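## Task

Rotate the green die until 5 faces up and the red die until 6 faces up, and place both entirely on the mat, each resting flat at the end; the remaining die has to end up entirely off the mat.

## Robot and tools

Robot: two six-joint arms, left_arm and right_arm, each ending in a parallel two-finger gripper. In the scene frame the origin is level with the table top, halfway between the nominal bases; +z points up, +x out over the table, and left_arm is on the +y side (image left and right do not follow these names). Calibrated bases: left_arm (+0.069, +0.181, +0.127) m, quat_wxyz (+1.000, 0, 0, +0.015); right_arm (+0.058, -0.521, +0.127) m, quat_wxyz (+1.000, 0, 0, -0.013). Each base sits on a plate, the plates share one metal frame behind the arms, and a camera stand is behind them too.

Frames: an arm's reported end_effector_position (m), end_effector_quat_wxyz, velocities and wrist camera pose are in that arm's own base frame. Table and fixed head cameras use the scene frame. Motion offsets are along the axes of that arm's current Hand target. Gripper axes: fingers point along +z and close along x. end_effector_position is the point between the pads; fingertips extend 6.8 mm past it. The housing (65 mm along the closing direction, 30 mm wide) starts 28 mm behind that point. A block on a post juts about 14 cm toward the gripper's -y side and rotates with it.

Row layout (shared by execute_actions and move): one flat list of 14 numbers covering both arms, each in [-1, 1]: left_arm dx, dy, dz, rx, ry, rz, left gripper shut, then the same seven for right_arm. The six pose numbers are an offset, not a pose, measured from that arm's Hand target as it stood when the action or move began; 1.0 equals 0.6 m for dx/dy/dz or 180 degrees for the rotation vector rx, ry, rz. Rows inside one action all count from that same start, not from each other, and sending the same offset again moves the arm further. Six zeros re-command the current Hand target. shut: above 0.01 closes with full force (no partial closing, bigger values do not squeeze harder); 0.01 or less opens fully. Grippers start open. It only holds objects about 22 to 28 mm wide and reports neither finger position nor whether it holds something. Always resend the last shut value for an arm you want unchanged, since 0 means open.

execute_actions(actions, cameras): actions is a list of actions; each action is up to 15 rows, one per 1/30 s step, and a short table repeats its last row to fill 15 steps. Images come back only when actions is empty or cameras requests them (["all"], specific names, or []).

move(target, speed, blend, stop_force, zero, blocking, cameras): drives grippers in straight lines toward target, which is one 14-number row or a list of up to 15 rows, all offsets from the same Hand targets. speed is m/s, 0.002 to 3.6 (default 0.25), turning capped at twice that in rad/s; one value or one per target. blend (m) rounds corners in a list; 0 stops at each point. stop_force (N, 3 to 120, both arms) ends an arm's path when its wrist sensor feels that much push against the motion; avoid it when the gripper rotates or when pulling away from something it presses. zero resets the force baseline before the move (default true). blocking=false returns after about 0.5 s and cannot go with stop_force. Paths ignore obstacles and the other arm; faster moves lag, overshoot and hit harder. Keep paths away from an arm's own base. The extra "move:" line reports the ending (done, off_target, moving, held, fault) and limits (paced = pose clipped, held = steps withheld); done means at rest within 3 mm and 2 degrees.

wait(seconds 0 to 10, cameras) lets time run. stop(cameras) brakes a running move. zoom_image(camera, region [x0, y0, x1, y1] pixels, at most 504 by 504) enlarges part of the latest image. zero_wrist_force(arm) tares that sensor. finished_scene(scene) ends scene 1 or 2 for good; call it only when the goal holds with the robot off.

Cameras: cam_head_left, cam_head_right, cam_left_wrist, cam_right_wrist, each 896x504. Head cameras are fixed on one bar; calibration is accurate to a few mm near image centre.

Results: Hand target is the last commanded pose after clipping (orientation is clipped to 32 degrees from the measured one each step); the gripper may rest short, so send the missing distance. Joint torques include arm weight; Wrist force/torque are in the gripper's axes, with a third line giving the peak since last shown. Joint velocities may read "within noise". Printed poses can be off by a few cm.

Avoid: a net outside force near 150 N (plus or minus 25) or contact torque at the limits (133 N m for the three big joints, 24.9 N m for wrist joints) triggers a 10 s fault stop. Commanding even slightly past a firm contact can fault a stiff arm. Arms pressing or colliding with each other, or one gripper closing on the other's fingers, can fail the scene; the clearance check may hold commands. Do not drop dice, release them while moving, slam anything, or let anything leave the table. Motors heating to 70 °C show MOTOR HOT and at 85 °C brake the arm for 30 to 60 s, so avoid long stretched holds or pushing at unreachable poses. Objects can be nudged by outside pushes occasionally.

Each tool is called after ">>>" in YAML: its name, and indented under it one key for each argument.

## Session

>>> execute_actions:
  actions: []

Scene clock: 0.00 s.
left_arm: end_effector_position=(+0.1750, -0.0811, +0.0854) end_effector_quat_wxyz=(-0.390, +0.549, -0.532, -0.513) | right_arm: end_effector_position=(+0.4414, +0.0310, +0.0450) end_effector_quat_wxyz=(-0.130, +0.141, +0.981, -0.029)
Joint positions: left_arm=[-1.329 -1.277 2.397 4.993 -1.482 1.706] | right_arm=[3.486 -1.896 -2.148 -0.926 1.64 -0.949]
Joint velocities: within noise
Joint torques (N m): no reading
Motor temperatures (°C): left_arm=[27 28 28 36 36 34] | right_arm=[34 27 27 37 39 33]
Wrist force (N): no reading
Wrist torque (N m): no reading
Wrist force, peak (N): no reading
Hand target: left_arm +0.1750, -0.0811, +0.0854; -0.390, +0.549, -0.532, -0.513 | right_arm +0.4414, +0.0310, +0.0450; -0.130, +0.141, +0.981, -0.029
Tool commands: left_gripper/shut=+0.0 right_gripper/shut=+0.0
camera_calibration:
cam_left_wrist: T_world_to_cam=[[-0.106374, -0.177706, -0.978318, 0.085803], [-0.524305, -0.825977, 0.207043, 0.0223453], [-0.84486, 0.534961, -0.00530983, 0.292042], [0, 0, 0, 1]] pos_world=[0.267577, -0.122526, 0.0808668]
cam_right_wrist: T_world_to_cam=[[-0.926909, 0.271922, 0.258648, 0.383358], [0.374813, 0.636142, 0.674417, -0.19385], [0.018852, 0.722067, -0.691566, 0.0980176], [0, 0, 0, 1]] pos_world=[0.426148, -0.0517027, 0.0993666]

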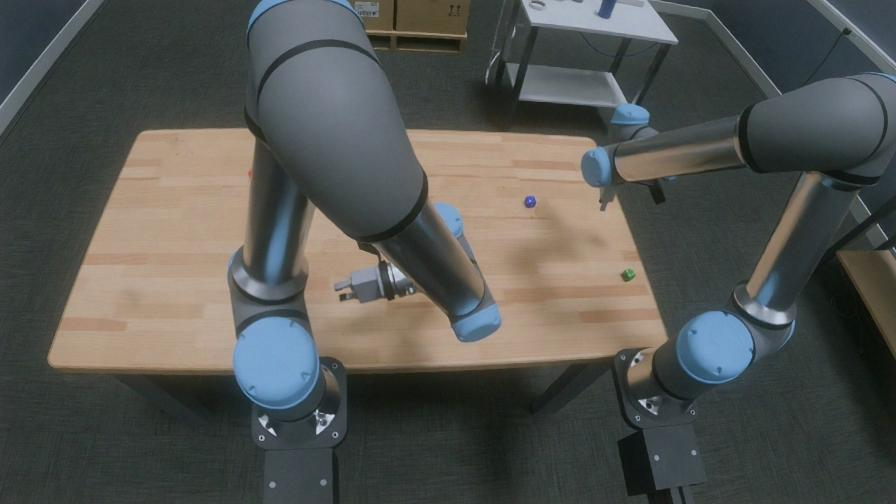

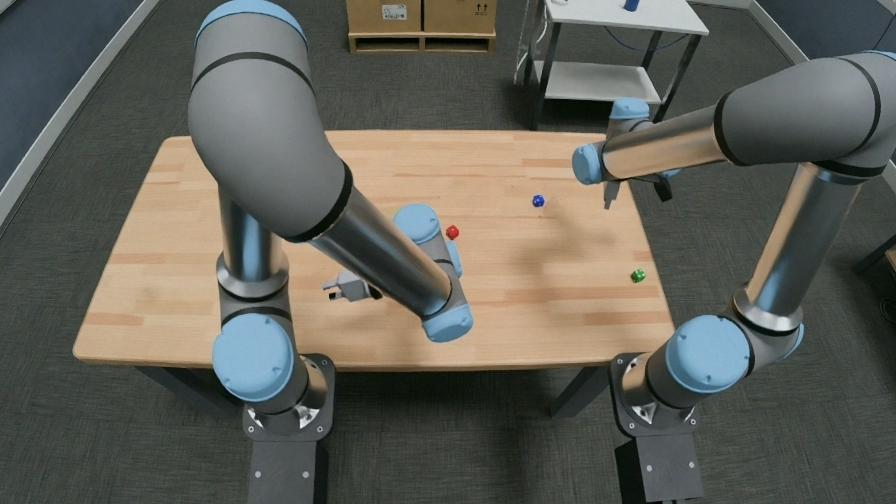

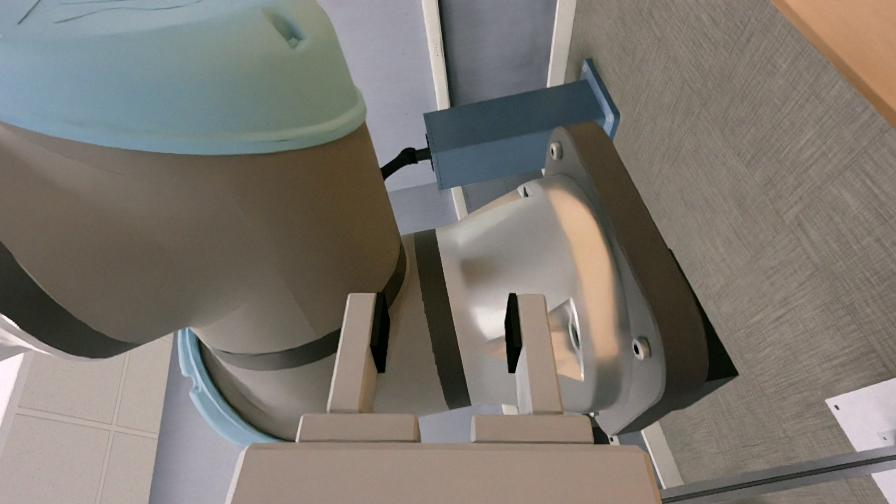

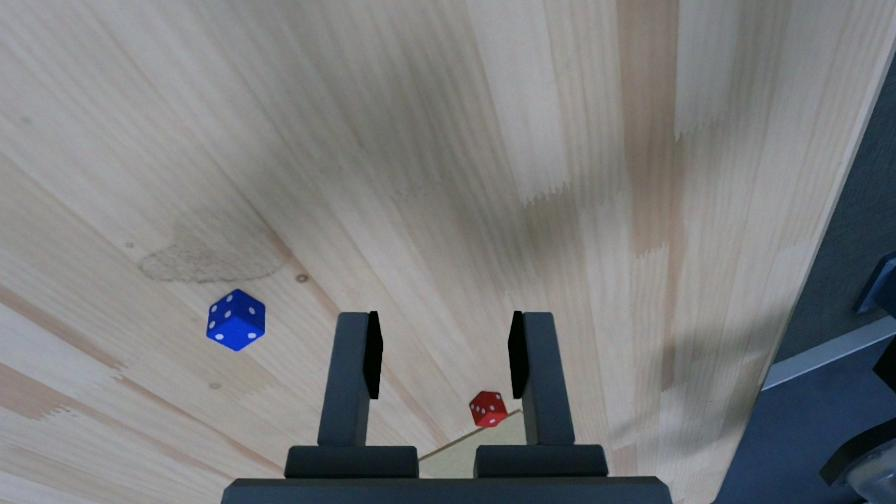

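>>> move:
  target: [-0.3817,-0.1617,0.4707,0,0,0,0,0,0,0,0,0,0,0]
  speed: 0.5
  cameras: ["cam_head_left","cam_head_right","cam_left_wrist","cam_right_wrist"]

>>> zoom_image:
  camera: "cam_head_right"
  region: [618, 260, 658, 292]

>>> zoom_image:
  camera: "cam_head_left"
  region: [610, 258, 650, 290]

>>> zoom_image:
  camera: "cam_head_right"
  region: [380, 210, 480, 310]

>>> zoom_image:
  camera: "cam_right_wrist"
  region: [450, 370, 530, 440]

Scene clock: 14.27 s.
left_arm: end_effector_position=(+0.1820, -0.0369, +0.1040) end_effector_quat_wxyz=(-0.391, +0.549, -0.532, -0.514) | right_arm: end_effector_position=(+0.4414, +0.0310, +0.0450) end_effector_quat_wxyz=(-0.130, +0.141, +0.981, -0.029)
Joint positions: left_arm=[-1.266 -1.389 2.469 5.034 -1.419 1.716] | right_arm=[3.486 -1.896 -2.148 -0.926 1.64 -0.949]
Joint torques (N m): left_arm=[-8.4 -8.82 -12.83 2.4 -0.16 -1.62] | right_arm=[0.17 29.21 14.3 1.84 -0.18 0.14]
Wrist force (N): left_arm=[0.0 0.0 0.0] | right_arm=[0.1 0.1 0.0]
Wrist torque (N m): left_arm=[-0.01 0.00 0.03] | right_arm=[0.01 -0.01 -0.01]
Wrist force, peak (N): left_arm=[-7.1 -3.2 6.0] | right_arm=[0.5 -0.2 -0.2]
Hand target: left_arm +0.1820, -0.0368, +0.1041; -0.391, +0.549, -0.532, -0.514 (not the last commanded pose) | right_arm +0.4414, +0.0310, +0.0450; -0.130, +0.141, +0.981, -0.029
Off the commanded pose: left_arm 0.328 m, 0 deg | right_arm 0.000 m, 0 deg.
move: held (left_arm; a check stopped the path); limits=held
pose unreachable (left arm): on one or more control steps of this call, first in action 0 (counted from 0), this arm could not follow its commanded pose, so it was not sent that pose on those steps. It may still have moved: this result reports where it is.
cause: moving toward the commanded pose would bring two parts of the arm too close to each other (its gripper and another part of the arm, with joints 3 (elbow) to 6 (wrist 3) between them, 27 mm apart when it was first held).
camera_calibration:
cam_left_wrist: T_world_to_cam=[[-0.106536, -0.175697, -0.978663, 0.112846], [-0.523951, -0.826603, 0.205435, 0.0587724], [-0.84506, 0.534657, -0.00399392, 0.274256], [0, 0, 0, 1]] pos_world=[0.274579, -0.0782248, 0.0994593]
cam_right_wrist: T_world_to_cam=[[-0.926909, 0.271922, 0.258648, 0.383358], [0.374813, 0.636142, 0.674417, -0.19385], [0.018852, 0.722067, -0.691566, 0.0980176], [0, 0, 0, 1]] pos_world=[0.426148, -0.0517027, 0.0993666]

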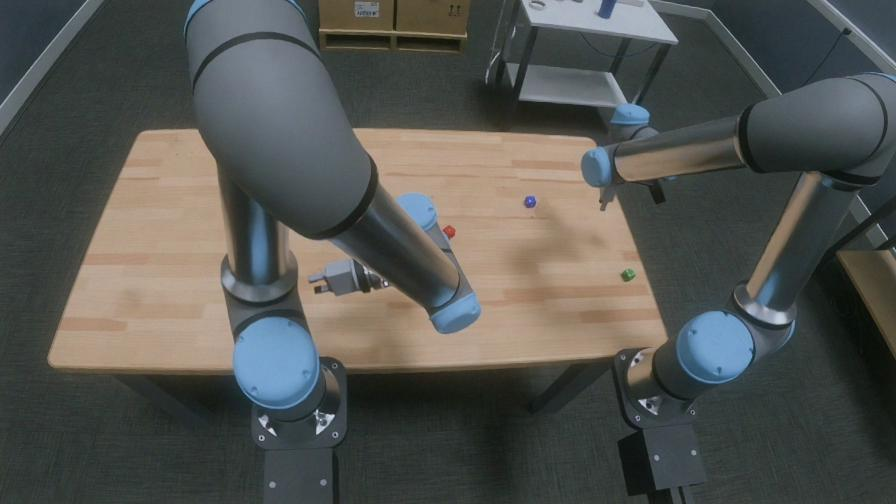

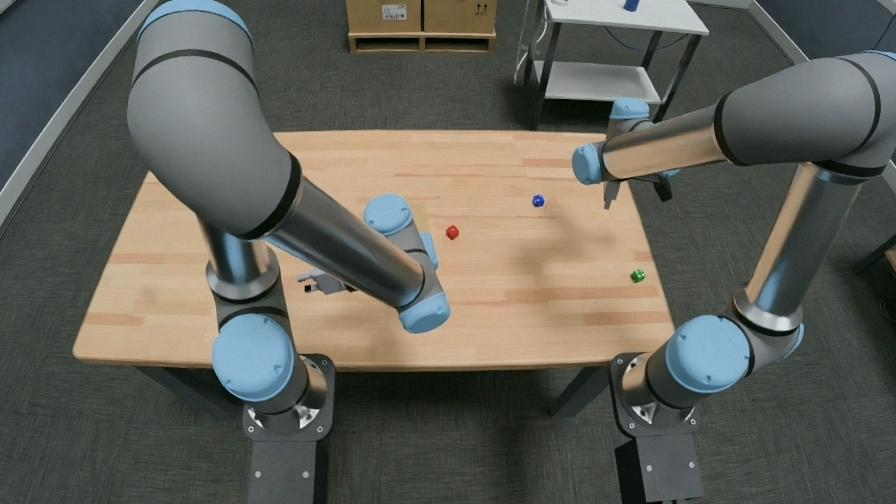

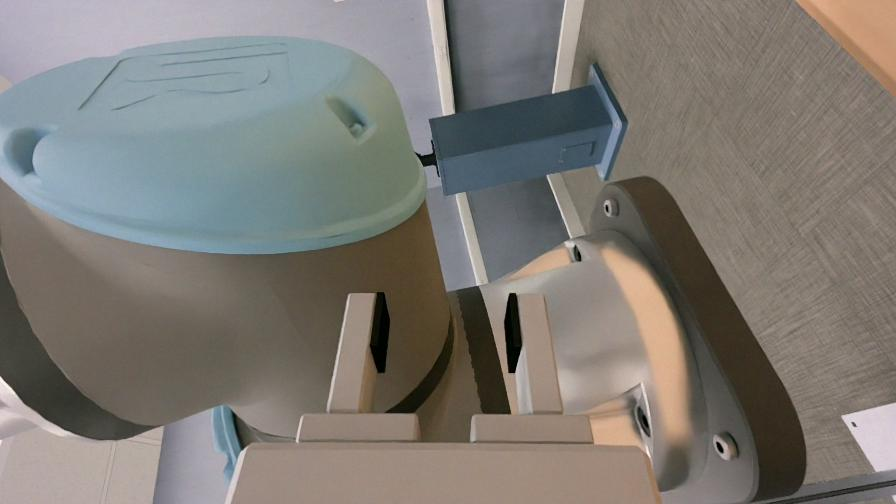

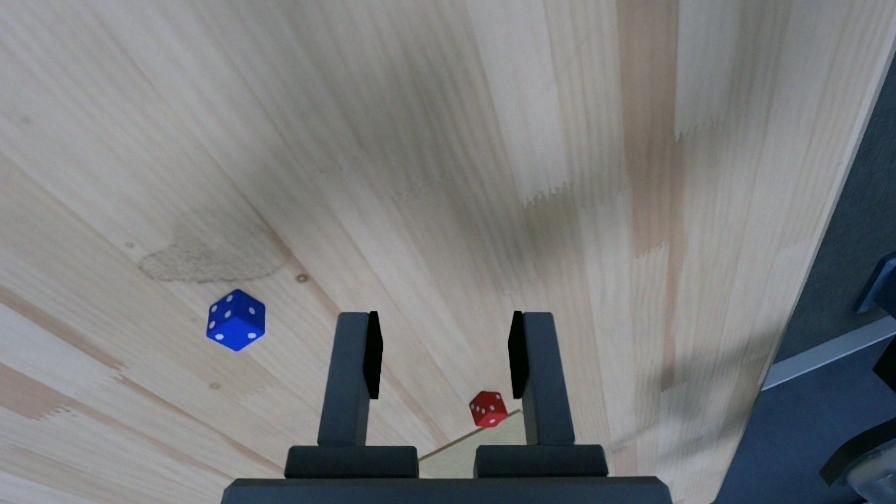

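Scaled by 12.600 from the camera's 896x504 image, which has a finer 1280x720 frame.

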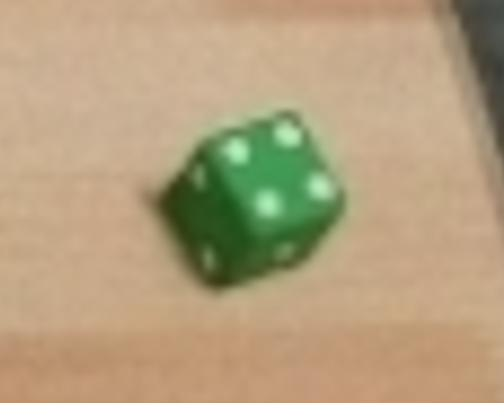

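Scaled by 12.600 from the camera's 896x504 image, which has a finer 1280x720 frame.

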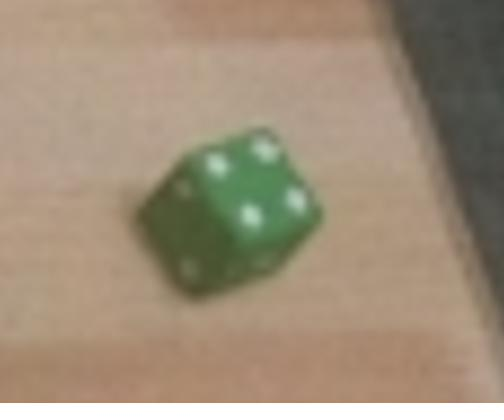

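Scaled by 5.040 from the camera's 896x504 image, which has a finer 1280x720 frame.

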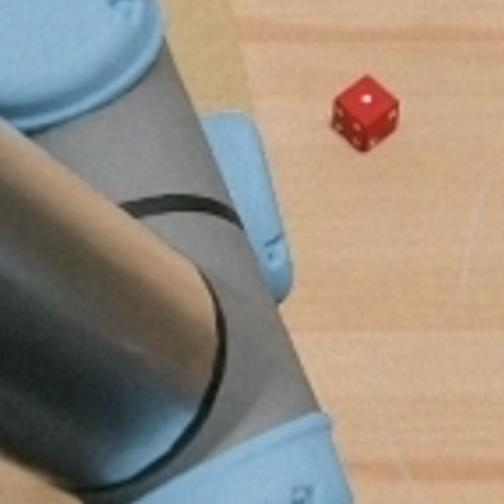

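Scaled by 6.300 from the camera's 896x504 image, which has a finer 1280x720 frame.

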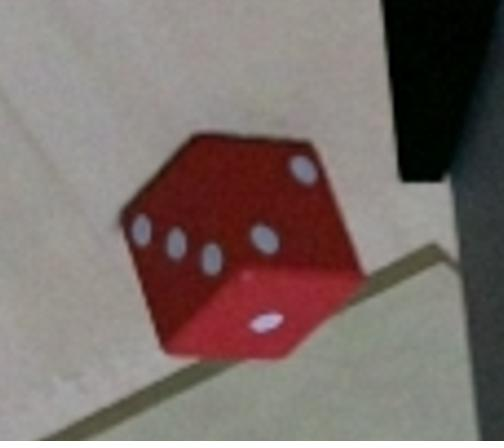

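>>> move:
  target:
    - [-0.3413,-0.2345,-0.1178,0,0,0,0,0.0952,-0.1973,0.1817,-0.1129,-0.0526,-0.2001,0]
    - [-0.441,-0.381,0.3568,0,0,0,0,0.0952,-0.1973,0.1817,-0.1129,-0.0526,-0.2001,0]
  speed: 0.5
  blend: [0.05,0]
  cameras: ["cam_head_left","cam_head_right","cam_right_wrist"]

>>> zoom_image:
  camera: "cam_head_left"
  region: [380, 170, 500, 290]

Scene clock: 42.23 s.
left_arm: end_effector_position=(+0.3998, +0.2496, +0.3004) end_effector_quat_wxyz=(-0.391, +0.549, -0.532, -0.514) | right_arm: end_effector_position=(+0.3280, -0.0684, -0.0350) end_effector_quat_wxyz=(-0.026, -0.149, +0.974, +0.171)
Joint positions: left_arm=[-0.173 -1.548 1.986 5.355 -0.363 2.152] | right_arm=[3.147 -2.022 -2.53 -0.266 1.903 -1.888]
Joint torques (N m): left_arm=[12 -22.91 -25.34 -1.96 2.49 1.02] | right_arm=[-2.88 40.15 17.31 3.86 0.97 -2.06]
Wrist force (N): left_arm=[0.1 -0.2 -0.1] | right_arm=[-0.3 0.6 0.6]
Wrist torque (N m): left_arm=[-0.02 -0.01 0.23] | right_arm=[0.09 0.05 -0.11]
Wrist force, peak (N): left_arm=[-0.7 -0.5 -2.6] | right_arm=[-0.2 1.2 -0.5]
Hand target: left_arm +0.3998, +0.2496, +0.3005; -0.391, +0.549, -0.532, -0.514 | right_arm +0.3280, -0.0684, -0.0350; -0.026, -0.149, +0.974, +0.171
Off the commanded pose: left_arm 0.000 m, 0 deg | right_arm 0.000 m, 0 deg.
move: done
camera_calibration:
cam_right_wrist: T_world_to_cam=[[-0.948704, -0.31611, 0.00602435, 0.283972], [-0.104833, 0.332485, 0.937264, 0.111508], [-0.298281, 0.888554, -0.348568, 0.244022], [0, 0, 0, 1]] pos_world=[0.353882, -0.164135, -0.0211643]
Images, in order (width x height): cam_head_left 896x504, cam_head_right 896x504, cam_right_wrist 896x504.

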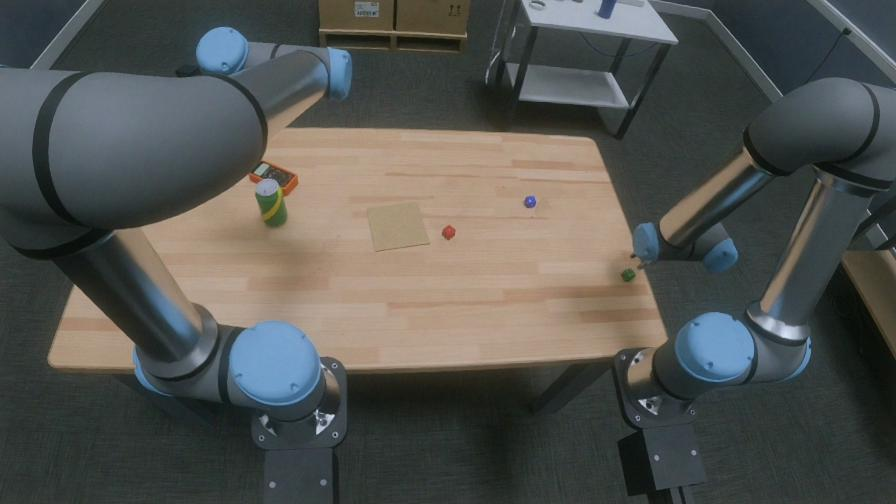

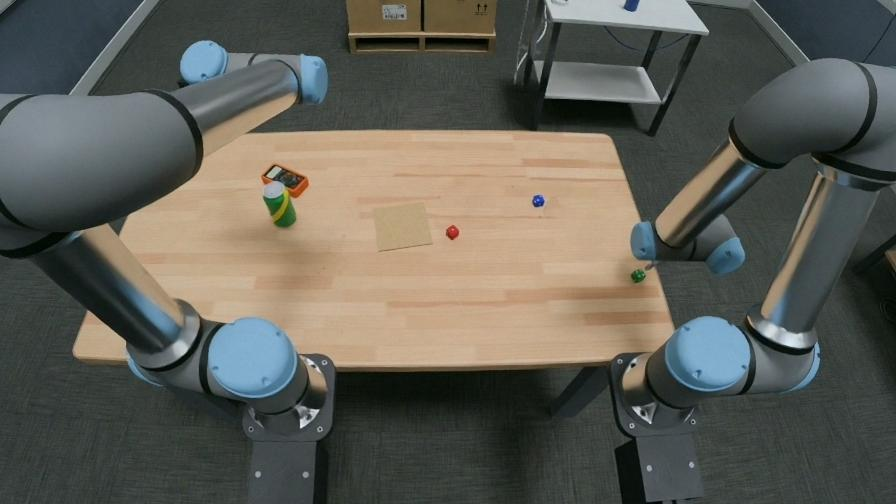

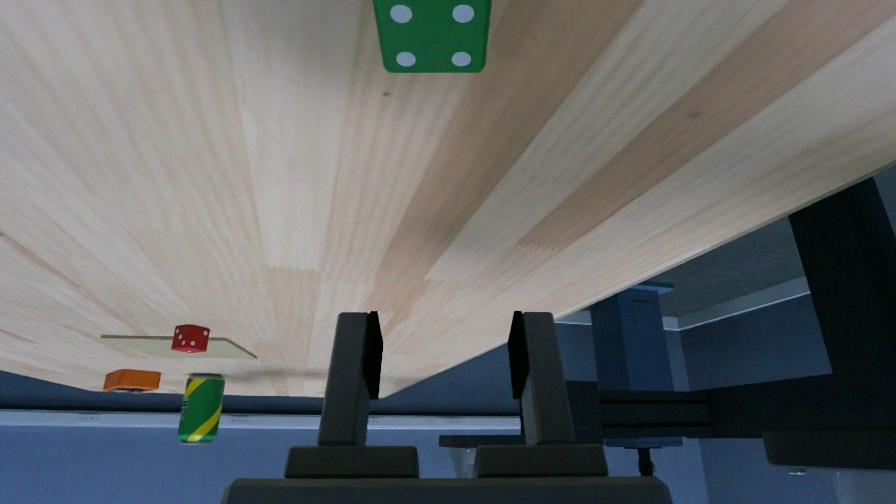

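Scaled by 4.200 from the camera's 896x504 image, which has a finer 1280x720 frame.

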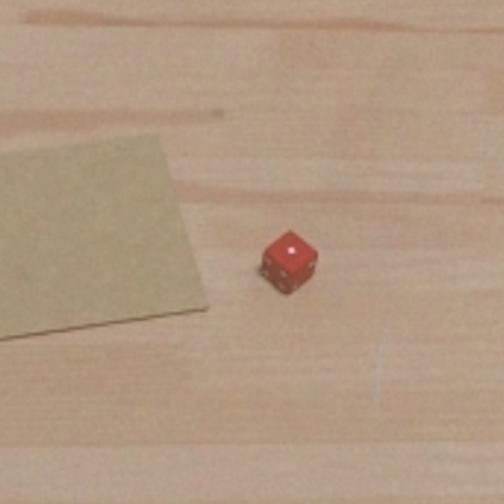

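>>> move:
  target: [0,0,0,0,0,0,0,-0.005,-0.06,0.0679,0,0,0,0]
  speed: 0.2
  cameras: ["cam_right_wrist"]

Scene clock: 61.40 s.
left_arm: end_effector_position=(+0.3998, +0.2496, +0.3005) end_effector_quat_wxyz=(-0.391, +0.549, -0.532, -0.514) | right_arm: end_effector_position=(+0.3369, -0.0866, -0.0855) end_effector_quat_wxyz=(-0.026, -0.149, +0.974, +0.171)
Joint positions: left_arm=[-0.172 -1.548 1.986 5.355 -0.363 2.153] | right_arm=[3.096 -2.22 -2.474 -0.142 1.897 -1.941]
Joint torques (N m): left_arm=[12.71 -13.63 -26.61 -2.83 2.21 1.55] | right_arm=[9.57 30.59 -9.98 1.33 1.57 1.87]
Wrist force (N): left_arm=[0.0 -0.1 0.1] | right_arm=[-0.3 0.2 0.2]
Wrist torque (N m): left_arm=[-0.02 0.00 0.21] | right_arm=[0.07 0.07 -0.23]
Wrist force, peak (N): left_arm=[0.4 0.0 -0.4] | right_arm=[-0.3 1.3 -0.4]
Hand target: left_arm +0.3998, +0.2496, +0.3005; -0.391, +0.549, -0.532, -0.514 | right_arm +0.3368, -0.0865, -0.0855; -0.026, -0.149, +0.974, +0.171
Off the commanded pose: left_arm 0.000 m, 0 deg | right_arm 0.000 m, 0 deg.
move: done
camera_calibration:
cam_right_wrist: T_world_to_cam=[[-0.948725, -0.316047, 0.0059311, 0.286979], [-0.104925, 0.332557, 0.937228, 0.165962], [-0.298181, 0.888549, -0.348667, 0.245166], [0, 0, 0, 1]] pos_world=[0.362782, -0.182335, -0.0717648]
Images, in order (width x height): cam_right_wrist 896x504.

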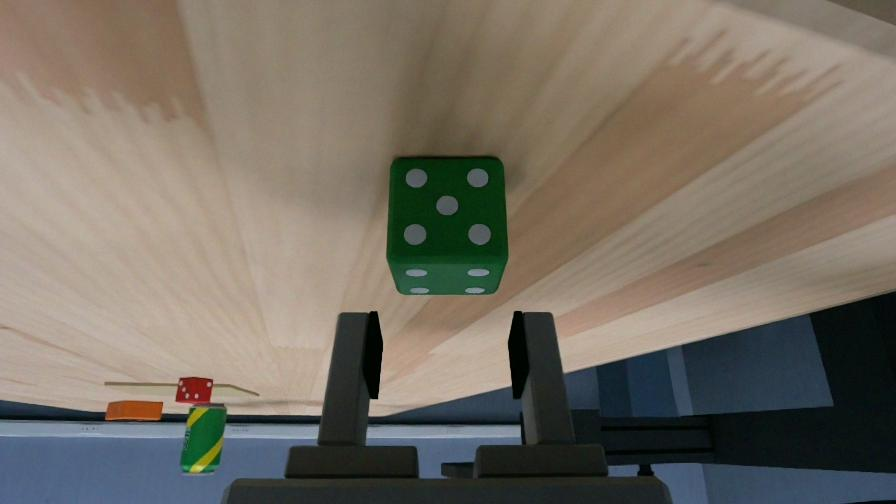

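>>> move:
  target:
    - [0,0,0,0,0,0,0,0,-0.0118,0.0472,0,0,0,0]
    - [0,0,0,0,0,0,0,0,-0.0118,0.0472,0,0,0,1]
    - [0,0,0,0,0,0,0,0,0.0399,-0.1097,0,0,0,1]
    - [0,0,0,0,0,0,0,-0.3237,0.4348,-0.029,0.0969,-0.0679,0.3849,1]
    - [0,0,0,0,0,0,0,-0.6208,0.8758,0.2645,0.2635,0.3179,0.6818,1]
  speed: [0.12,0.12,0.3,0.7,0.7]
  blend: [0,0,0.03,0.06,0]
  cameras: ["cam_right_wrist","cam_head_right"]

Scene clock: 90.37 s.
left_arm: end_effector_position=(+0.3998, +0.2496, +0.3005) end_effector_quat_wxyz=(-0.391, +0.549, -0.532, -0.514) | right_arm: end_effector_position=(+0.4974, +0.4158, -0.0262) end_effector_quat_wxyz=(-0.306, +0.631, +0.681, -0.211)
Joint positions: left_arm=[-0.172 -1.548 1.986 5.355 -0.363 2.153] | right_arm=[3.884 -2.51 -1.316 -1.429 2.135 0.505]
Joint torques (N m): left_arm=[11.28 -16.98 -23.2 -3.03 2.6 1.47] | right_arm=[-7.68 66.06 28.86 1.17 -0.27 -1.81]
Wrist force (N): left_arm=[0.1 -0.2 -0.3] | right_arm=[-0.4 0.1 0.3]
Wrist torque (N m): left_arm=[-0.03 -0.02 0.21] | right_arm=[0.05 0.04 0.03]
Wrist force, peak (N): left_arm=[0.2 0.5 -0.2] | right_arm=[9.2 5.8 1.2]
Hand target: left_arm +0.3998, +0.2496, +0.3005; -0.391, +0.549, -0.532, -0.514 | right_arm +0.4974, +0.4158, -0.0262; -0.306, +0.631, +0.681, -0.211 (not the last commanded pose)
Off the commanded pose: left_arm 0.000 m, 0 deg | right_arm 0.139 m, 34 deg.
move: held (right_arm; a check stopped the path); path passed 4 of 5 targets; limits=held
pose unreachable (right arm): on one or more control steps of this call, first in action 0 (counted from 0), this arm could not follow its commanded pose, so it was not sent that pose on those steps. It may still have moved: this result reports where it is.
cause: moving toward the commanded pose would bring two parts of the arm too close to each other (its gripper and another part of the arm, with joints 4 (wrist 1) to 6 (wrist 3) between them, 10 mm apart when it was first held).
camera_calibration:
cam_right_wrist: T_world_to_cam=[[-0.0182155, 0.985428, 0.169115, -0.401988], [0.993315, -0.00144768, 0.115426, -0.468816], [0.113989, 0.170087, -0.978814, -0.0555361], [0, 0, 0, 1]] pos_world=[0.46469, 0.404897, 0.0677363]
Images, in order (width x height): cam_head_right 896x504, cam_right_wrist 896x504.

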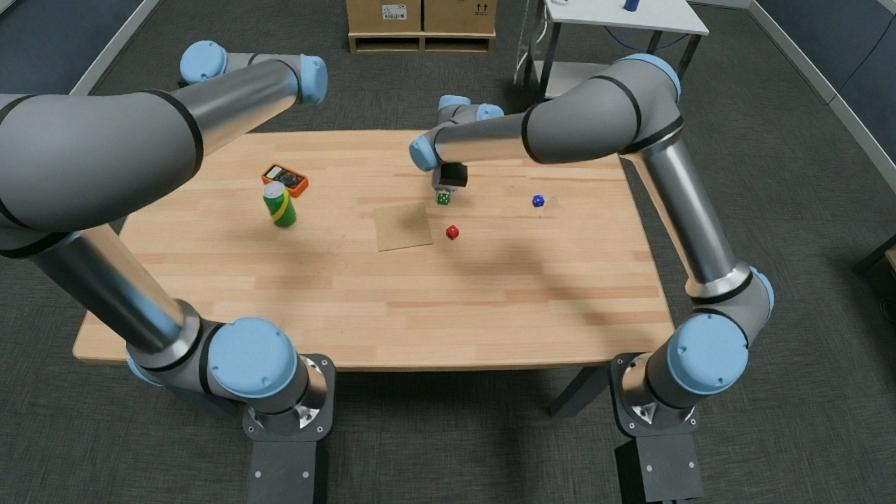

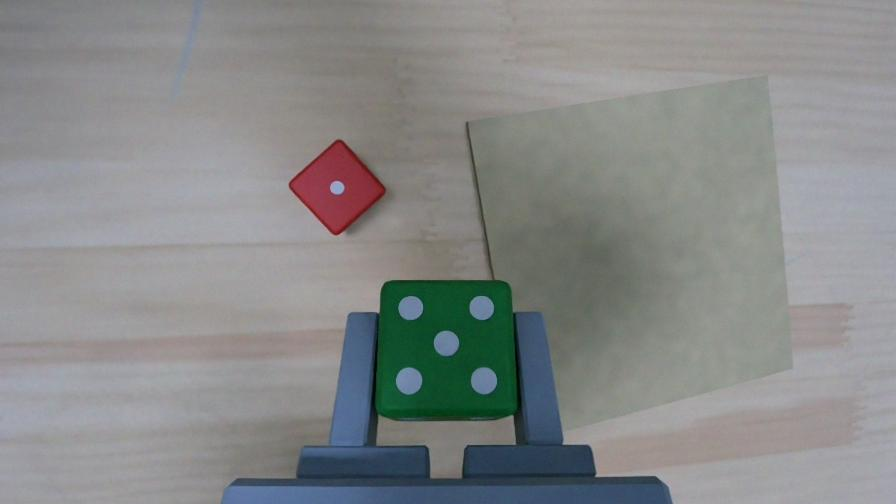

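>>> move:
  target:
    - [0,0,0,0,0,0,0,0.1065,-0.0852,-0.051,-0.1404,0.1609,0.3448,1]
    - [0,0,0,0,0,0,0,0.2112,0.0845,0.0547,0.0315,0.5671,0.408,1]
  speed: 0.6
  blend: [0.03,0]
  cameras: ["cam_right_wrist"]

Scene clock: 133.80 s.
left_arm: end_effector_position=(+0.3998, +0.2496, +0.3005) end_effector_quat_wxyz=(-0.391, +0.549, -0.532, -0.514) | right_arm: end_effector_position=(+0.5057, +0.5409, -0.0546) end_effector_quat_wxyz=(-0.518, +0.817, -0.204, +0.150)
Joint positions: left_arm=[-0.172 -1.548 1.986 5.355 -0.363 2.153] | right_arm=[4.128 -2.784 -1.632 0.842 1.622 3.08]
Joint torques (N m): left_arm=[12.23 -19.24 -19.88 -2.91 2.27 1.56] | right_arm=[1 50.29 9.31 3 -0.63 0.51]
Wrist force (N): left_arm=[0.2 0.0 0.1] | right_arm=[-0.4 0.0 0.2]
Wrist torque (N m): left_arm=[-0.01 -0.02 0.20] | right_arm=[0.11 0.03 0.03]
Wrist force, peak (N): left_arm=[0.3 -0.4 0.1] | right_arm=[-2.2 0.0 2.6]
Hand target: left_arm +0.3998, +0.2496, +0.3005; -0.391, +0.549, -0.532, -0.514 | right_arm +0.5057, +0.5409, -0.0546; -0.518, +0.817, -0.204, +0.150 (not the last commanded pose)
Tool commands: left_gripper/shut=+0.0 right_gripper/shut=+1.0
Off the commanded pose: left_arm 0.000 m, 0 deg | right_arm 0.015 m, 8 deg.
FORCE FAULT: contact force on the right arm reached its limit, and that arm stopped. The contact can be on any part of that arm, not only on its tool. That arm's remaining commands of this call were not run. That arm is still stopped at the end of this call. That arm stays stopped for about 10 more seconds. Until then a move that you send moves the other arm only, and its call returns only when the move has ended. Once the stop has ended, the next robot result says so. If the stop ends while you think or write, that arm runs what you send next, counted from a new Hand target: where the arm stands when the stop ends. While its stop runs, that arm, its gripper or tool too, takes no new command. Until it ends, the stop uses up actions while you think or wait. An arm that is not stopped still takes commands.
move: fault (right_arm)
camera_calibration:
cam_right_wrist: T_world_to_cam=[[0.868263, -0.493368, 0.0520367, -0.175012], [-0.463765, -0.844436, -0.268047, 0.698324], [0.176187, 0.208602, -0.962, -0.156797], [0, 0, 0, 1]] pos_world=[0.503441, 0.536053, 0.0454518]
Images, in order (width x height): cam_right_wrist 896x504.

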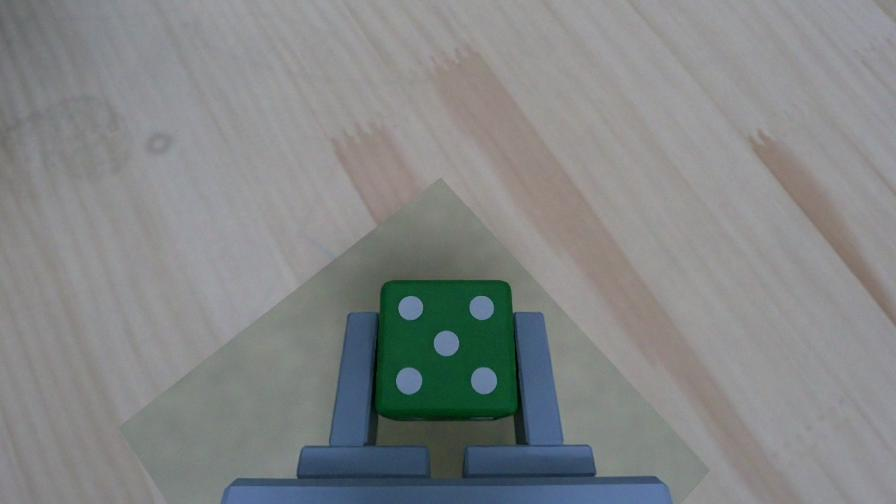

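>>> move:
  target:
    - [0,0,0,0,0,0,0,0.0045,-0.121,-0.0558,0,0,0,1]
    - [0,0,0,0,0,0,0,0.0278,-0.1163,-0.0837,0.0138,0.4217,0.183,1]
    - [0,0,0,0,0,0,0,0.0382,0.0235,-0.0262,0.0138,0.4217,0.183,1]
  speed: [0.2,0.5,0.25]
  blend: [0.02,0.02,0]
  cameras: ["cam_right_wrist","cam_head_right"]

Scene clock: 172.77 s.
left_arm: end_effector_position=(+0.3998, +0.2496, +0.3005) end_effector_quat_wxyz=(-0.391, +0.549, -0.532, -0.514) | right_arm: end_effector_position=(+0.5160, +0.5120, -0.0599) end_effector_quat_wxyz=(+0.320, -0.458, +0.679, -0.476)
Joint positions: left_arm=[-0.172 -1.548 1.986 5.355 -0.363 2.153] | right_arm=[4.372 -2.653 -1.557 -0.626 0.351 4.842]
Joint torques (N m): left_arm=[12.34 -25.64 -15.22 -2.98 2.22 0.98] | right_arm=[5.47 51.59 -0.78 1.37 -2.51 1.89]
Wrist force (N): left_arm=[0.0 -0.2 -0.1] | right_arm=[-0.4 0.5 0.8]
Wrist torque (N m): left_arm=[-0.04 -0.01 0.21] | right_arm=[0.18 0.08 -0.14]
Wrist force, peak (N): left_arm=[0.5 0.1 -0.3] | right_arm=[-0.1 2.7 1.8]
Hand target: left_arm +0.3998, +0.2496, +0.3005; -0.391, +0.549, -0.532, -0.514 | right_arm +0.5159, +0.5120, -0.0600; +0.320, -0.458, +0.679, -0.476
Off the commanded pose: left_arm 0.000 m, 0 deg | right_arm 0.000 m, 0 deg.
FORCE FAULT, CONTINUED: the right arm's stop, for the force fault that an earlier result reported, is over. The rest of the stop counts as 19 of the actions that you can send in this scene. The stop ended before this call began, so that arm ran this call's commands, counted from a new Hand target: where the arm stood when the stop ended.
move: done
camera_calibration:
cam_right_wrist: T_world_to_cam=[[-0.38153, -0.924181, 0.0180159, 0.665399], [-0.868861, 0.351905, -0.348201, 0.268899], [0.315461, -0.148503, -0.937247, -0.0452386], [0, 0, 0, 1]] pos_world=[0.501777, 0.513604, 0.0392435]
Images, in order (width x height): cam_head_right 896x504, cam_right_wrist 896x504.

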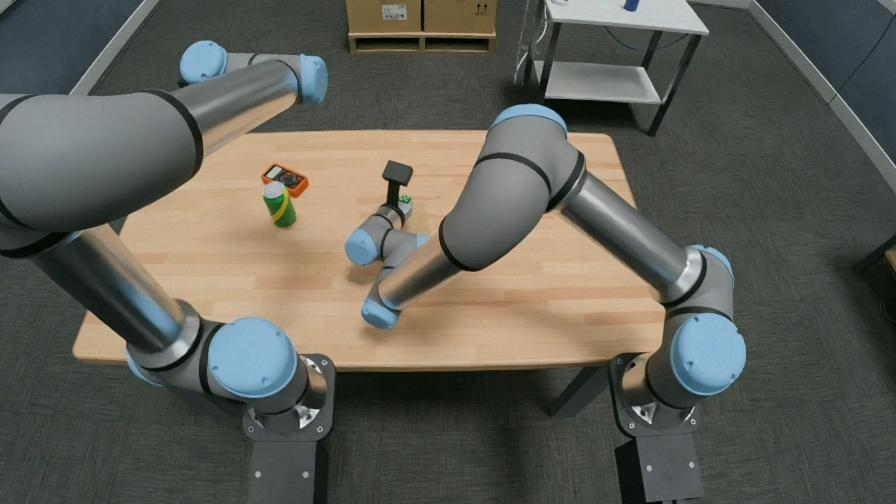

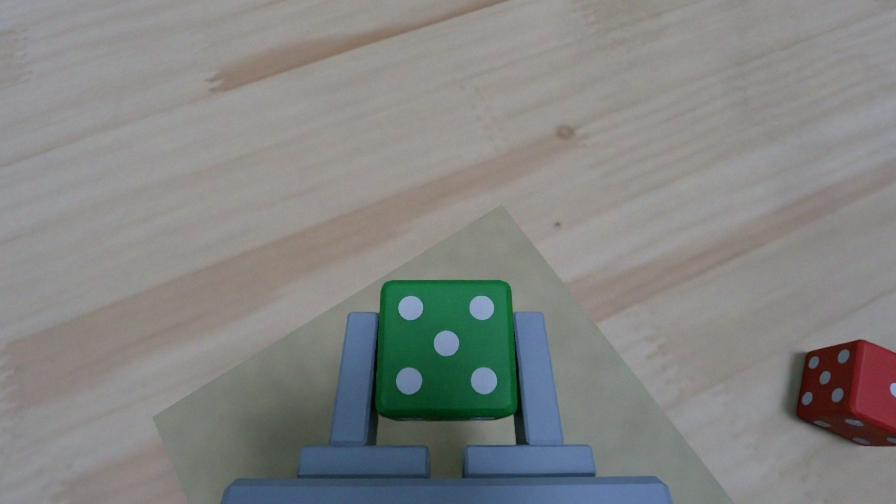

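>>> move:
  target: [0,0,0,0,0,0,0,0,0.0626,0.0228,0,0,0,1]
  speed: 0.12

>>> move:
  target: [0,0,0,0,0,0,0,0,0.0345,0.0125,0,0,0,1]
  speed: 0.013
  stop_force: 6
  cameras: ["cam_right_wrist"]

Scene clock: 182.80 s.
left_arm: end_effector_position=(+0.3998, +0.2496, +0.3005) end_effector_quat_wxyz=(-0.391, +0.549, -0.532, -0.514) | right_arm: end_effector_position=(+0.5159, +0.5121, -0.1000) end_effector_quat_wxyz=(+0.320, -0.458, +0.679, -0.476)
Joint positions: left_arm=[-0.172 -1.548 1.986 5.355 -0.363 2.153] | right_arm=[4.372 -2.736 -1.517 -0.581 0.351 4.842]
Joint torques (N m): left_arm=[10.21 -27.54 -14.98 -2.84 2.24 1.16] | right_arm=[-1.95 68.29 -1.66 0.7 -0.28 -1.63]
Wrist force (N): left_arm=[0.1 -0.1 -0.1] | right_arm=[-0.5 0.4 0.6]
Wrist torque (N m): left_arm=[-0.02 -0.02 0.20] | right_arm=[0.17 0.04 0.06]
Wrist force, peak (N): left_arm=[-0.1 0.0 -0.5] | right_arm=[-0.3 1.2 0.9]
Hand target: left_arm +0.3998, +0.2496, +0.3005; -0.391, +0.549, -0.532, -0.514 | right_arm +0.5159, +0.5120, -0.1000; +0.320, -0.458, +0.679, -0.476
Off the commanded pose: left_arm 0.000 m, 0 deg | right_arm 0.000 m, 0 deg.
move: done

Scene clock: 184.73 s.
left_arm: end_effector_position=(+0.3998, +0.2496, +0.3005) end_effector_quat_wxyz=(-0.391, +0.549, -0.532, -0.514) | right_arm: end_effector_position=(+0.5159, +0.5120, -0.1122) end_effector_quat_wxyz=(+0.320, -0.458, +0.679, -0.476)
Joint positions: left_arm=[-0.172 -1.548 1.986 5.355 -0.363 2.153] | right_arm=[4.372 -2.762 -1.504 -0.569 0.351 4.842]
Joint torques (N m): left_arm=[11.13 -28.51 -14.7 -2.97 2.16 1.07] | right_arm=[-3.8 65.6 -2.88 0 1.63 1.41]
Wrist force (N): left_arm=[0.0 -0.4 -0.2] | right_arm=[-1.7 -4.8 -0.7]
Wrist torque (N m): left_arm=[-0.05 -0.01 0.21] | right_arm=[0.12 0.05 0.08]
Wrist force, peak (N): left_arm=[0.3 -0.3 -0.3] | right_arm=[3.6 -17.1 -7.1]
Hand target: left_arm +0.3998, +0.2496, +0.3005; -0.391, +0.549, -0.532, -0.514 | right_arm +0.5159, +0.5120, -0.1122; +0.320, -0.458, +0.679, -0.476 (not the last commanded pose)
Off the commanded pose: left_arm 0.000 m, 0 deg | right_arm 0.010 m, 0 deg.
move: contact (right_arm)
camera_calibration:
cam_right_wrist: T_world_to_cam=[[-0.381429, -0.924221, 0.0180977, 0.66622], [-0.868949, 0.351802, -0.348085, 0.250822], [0.31534, -0.148496, -0.937288, -0.0942152], [0, 0, 0, 1]] pos_world=[0.501777, 0.513504, -0.0130563]
Images, in order (width x height): cam_right_wrist 896x504.

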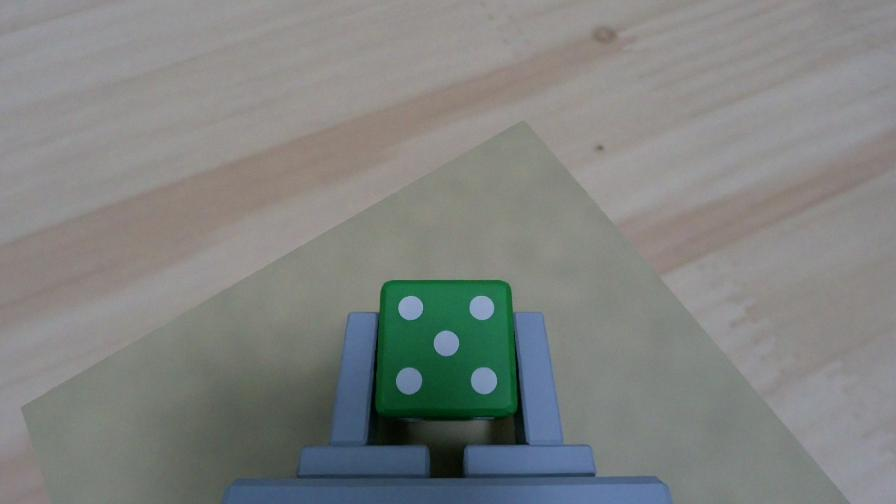

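>>> move:
  target:
    - [0,0,0,0,0,0,0,0,0,0,0,0,0,0]
    - [0,0,0,0,0,0,0,0,0,-0.0917,0,0,0,0]
    - [0,0,0,0,0,0,0,0.0227,-0.1442,-0.1498,0,0,0,0]
    - [0,0,0,0,0,0,0,0.2252,-0.0955,-0.041,-0.492,0.0625,0.134,0]
  speed: [0.2,0.12,0.3,0.5]
  blend: [0,0.01,0.02,0]
  cameras: ["cam_right_wrist","cam_head_right"]

Scene clock: 214.43 s.
left_arm: end_effector_position=(+0.3998, +0.2496, +0.3005) end_effector_quat_wxyz=(-0.391, +0.549, -0.532, -0.514) | right_arm: end_effector_position=(+0.4620, +0.3881, -0.0499) end_effector_quat_wxyz=(-0.065, -0.368, +0.913, +0.160)
Joint positions: left_arm=[-0.172 -1.548 1.986 5.355 -0.363 2.153] | right_arm=[3.952 -2.341 -1.833 -0.524 1.918 4.759]
Joint torques (N m): left_arm=[12.03 -29.48 -15.54 -3.01 2.29 1.03] | right_arm=[1.4 58.95 7.64 4.2 1.72 1.86]
Wrist force (N): left_arm=[-0.1 -0.2 -0.1] | right_arm=[-0.3 0.8 0.4]
Wrist torque (N m): left_arm=[-0.04 0.00 0.21] | right_arm=[0.10 0.01 -0.18]
Wrist force, peak (N): left_arm=[0.0 -0.4 -0.4] | right_arm=[-1.3 -4.8 -0.4]
Hand target: left_arm +0.3998, +0.2496, +0.3005; -0.391, +0.549, -0.532, -0.514 | right_arm +0.4619, +0.3881, -0.0498; -0.065, -0.368, +0.913, +0.160
Off the commanded pose: left_arm 0.000 m, 0 deg | right_arm 0.000 m, 0 deg.
move: done
camera_calibration:
cam_right_wrist: T_world_to_cam=[[-0.708026, -0.706152, 0.00700512, 0.59581], [-0.24163, 0.251569, 0.937191, 0.0823528], [-0.663562, 0.661863, -0.348745, 0.129878], [0, 0, 0, 1]] pos_world=[0.52793, 0.314053, -0.0360597]
Images, in order (width x height): cam_head_right 896x504, cam_right_wrist 896x504.

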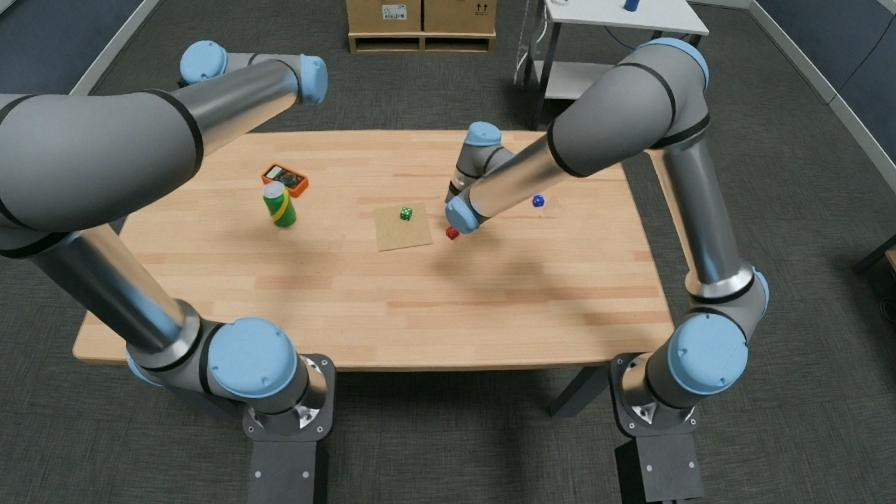

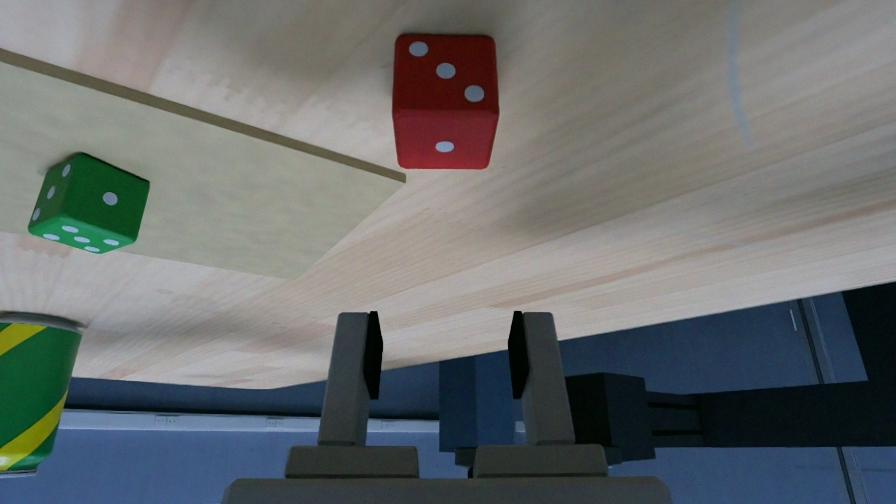

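>>> move:
  target:
    - [0,0,0,0,0,0,0,0,-0.0325,0.1017,0,0,0,0]
    - [0,0,0,0,0,0,0,0,-0.0325,0.1017,0,0,0,1]
    - [0,0,0,0,0,0,0,0,0.0171,-0.047,0,0,0,1]
    - [0,0,0,0,0,0,0,0.0253,0.1212,-0.0447,0.492,-0.0625,-0.134,1]
    - [0,0,0,0,0,0,0,0.0373,0.0778,0.1082,0.492,-0.0625,-0.134,1]
  speed: [0.12,0.12,0.3,0.5,0.2]
  blend: [0,0,0.02,0.01,0]
  cameras: ["cam_right_wrist"]

Scene clock: 236.47 s.
left_arm: end_effector_position=(+0.3998, +0.2496, +0.3005) end_effector_quat_wxyz=(-0.391, +0.549, -0.532, -0.514) | right_arm: end_effector_position=(+0.3999, +0.4202, -0.0948) end_effector_quat_wxyz=(+0.320, -0.458, +0.679, -0.476)
Joint positions: left_arm=[-0.172 -1.548 1.986 5.355 -0.363 2.153] | right_arm=[4.52 -2.546 -1.951 -0.701 0.396 5.231]
Joint torques (N m): left_arm=[11.97 -30.87 -15.87 -2.88 2.25 0.8] | right_arm=[-9.7 42.09 -4.99 0.44 -3.37 -0.43]
Wrist force (N): left_arm=[0.1 0.1 -0.1] | right_arm=[0.0 0.7 0.9]
Wrist torque (N m): left_arm=[0.00 -0.02 0.21] | right_arm=[0.18 0.04 0.05]
Wrist force, peak (N): left_arm=[0.5 -0.1 -0.4] | right_arm=[0.0 0.2 3.0]
Hand target: left_arm +0.3998, +0.2496, +0.3005; -0.391, +0.549, -0.532, -0.514 | right_arm +0.3999, +0.4201, -0.0949; +0.320, -0.458, +0.679, -0.476
Off the commanded pose: left_arm 0.000 m, 0 deg | right_arm 0.000 m, 0 deg.
move: done
camera_calibration:
cam_right_wrist: T_world_to_cam=[[-0.381317, -0.924268, 0.0180455, 0.536888], [-0.868996, 0.351719, -0.348051, 0.18836], [0.315345, -0.148399, -0.937302, -0.0550805], [0, 0, 0, 1]] pos_world=[0.385778, 0.421804, 0.00424334]
Images, in order (width x height): cam_right_wrist 896x504.

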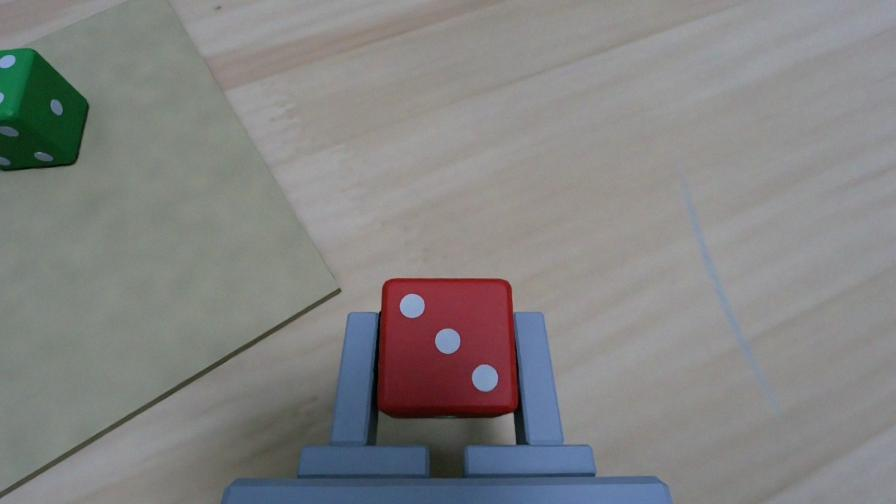

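>>> move:
  target: [0,0,0,0,0,0,0,0,0.0407,0.0148,0,0,0,1]
  speed: 0.013
  stop_force: 6

>>> move:
  target:
    - [0,0,0,0,0,0,0,0,0,0,0,0,0,0]
    - [0,0,0,0,0,0,0,0,0,-0.0917,0,0,0,0]
    - [0,0,0,0,0,0,0,0,-0.1018,-0.1346,0,0,0,0]
    - [0,0,0,0,0,0,0,0,-0.1097,-0.0399,-0.5,0,0,0]
  speed: [0.2,0.12,0.3,0.6]
  blend: [0,0.01,0.01,0]
  cameras: ["cam_right_wrist"]

Scene clock: 253.23 s.
left_arm: end_effector_position=(+0.3998, +0.2496, +0.3005) end_effector_quat_wxyz=(-0.391, +0.549, -0.532, -0.514) | right_arm: end_effector_position=(+0.3999, +0.4201, -0.1156) end_effector_quat_wxyz=(+0.320, -0.458, +0.679, -0.476)
Joint positions: left_arm=[-0.172 -1.548 1.986 5.355 -0.363 2.153] | right_arm=[4.52 -2.597 -1.93 -0.67 0.396 5.231]
Joint torques (N m): left_arm=[10.73 -30.76 -14.66 -2.95 2.3 0.62] | right_arm=[-6.8 56.28 -7.33 -0.23 1.75 0.11]
Wrist force (N): left_arm=[0.0 -0.3 0.0] | right_arm=[-1.5 -4.3 -0.9]
Wrist torque (N m): left_arm=[-0.04 -0.01 0.21] | right_arm=[0.21 0.09 0.00]
Wrist force, peak (N): left_arm=[-0.1 -0.2 -0.6] | right_arm=[6.4 -28.1 -12.1]
Hand target: left_arm +0.3998, +0.2496, +0.3005; -0.391, +0.549, -0.532, -0.514 | right_arm +0.3999, +0.4201, -0.1156; +0.320, -0.458, +0.679, -0.476 (not the last commanded pose)
Off the commanded pose: left_arm 0.000 m, 0 deg | right_arm 0.005 m, 0 deg.
move: contact (right_arm)

Scene clock: 256.40 s.
left_arm: end_effector_position=(+0.3998, +0.2496, +0.3005) end_effector_quat_wxyz=(-0.391, +0.549, -0.532, -0.514) | right_arm: end_effector_position=(+0.4000, +0.4202, -0.0456) end_effector_quat_wxyz=(-0.097, -0.550, +0.817, +0.143)
Joint positions: left_arm=[-0.172 -1.548 1.986 5.355 -0.363 2.153] | right_arm=[4.071 -2.306 -1.846 -0.654 1.907 4.441]
Joint torques (N m): left_arm=[10.23 -29.73 -15.01 -3.09 2.29 0.88] | right_arm=[3.56 58.04 0.55 2.85 1.61 0.64]
Wrist force (N): left_arm=[0.1 -0.1 -0.2] | right_arm=[0.1 1.6 0.7]
Wrist torque (N m): left_arm=[-0.02 -0.01 0.21] | right_arm=[0.15 -0.02 -0.20]
Wrist force, peak (N): left_arm=[-0.1 -0.3 -0.4] | right_arm=[0.1 3.1 0.9]
Hand target: left_arm +0.3998, +0.2496, +0.3005; -0.391, +0.549, -0.532, -0.514 | right_arm +0.3999, +0.4202, -0.0456; -0.097, -0.550, +0.817, +0.143
Off the commanded pose: left_arm 0.000 m, 0 deg | right_arm 0.000 m, 0 deg.
move: done
camera_calibration:
cam_right_wrist: T_world_to_cam=[[-0.359751, -0.933019, 0.00737525, 0.530553], [-0.322535, 0.131771, 0.937341, 0.138041], [-0.875529, 0.33483, -0.348336, 0.291232], [0, 0, 0, 1]] pos_world=[0.490372, 0.379312, -0.031858]
Images, in order (width x height): cam_right_wrist 896x504.

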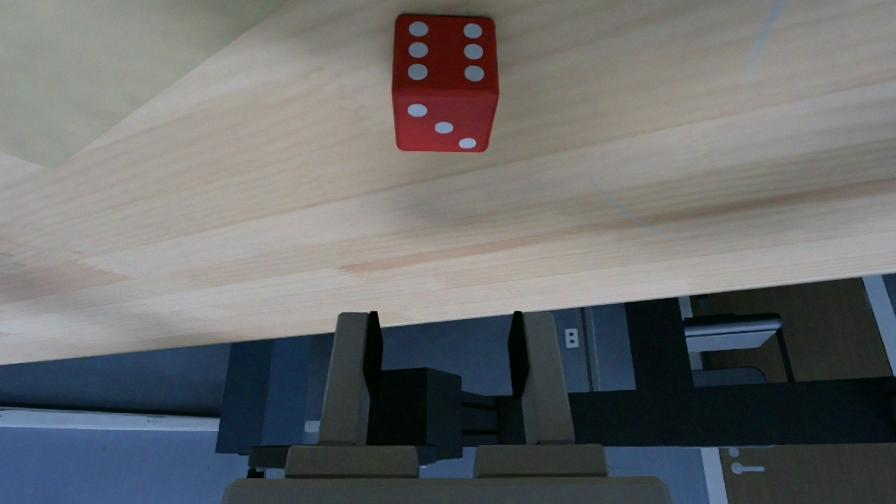

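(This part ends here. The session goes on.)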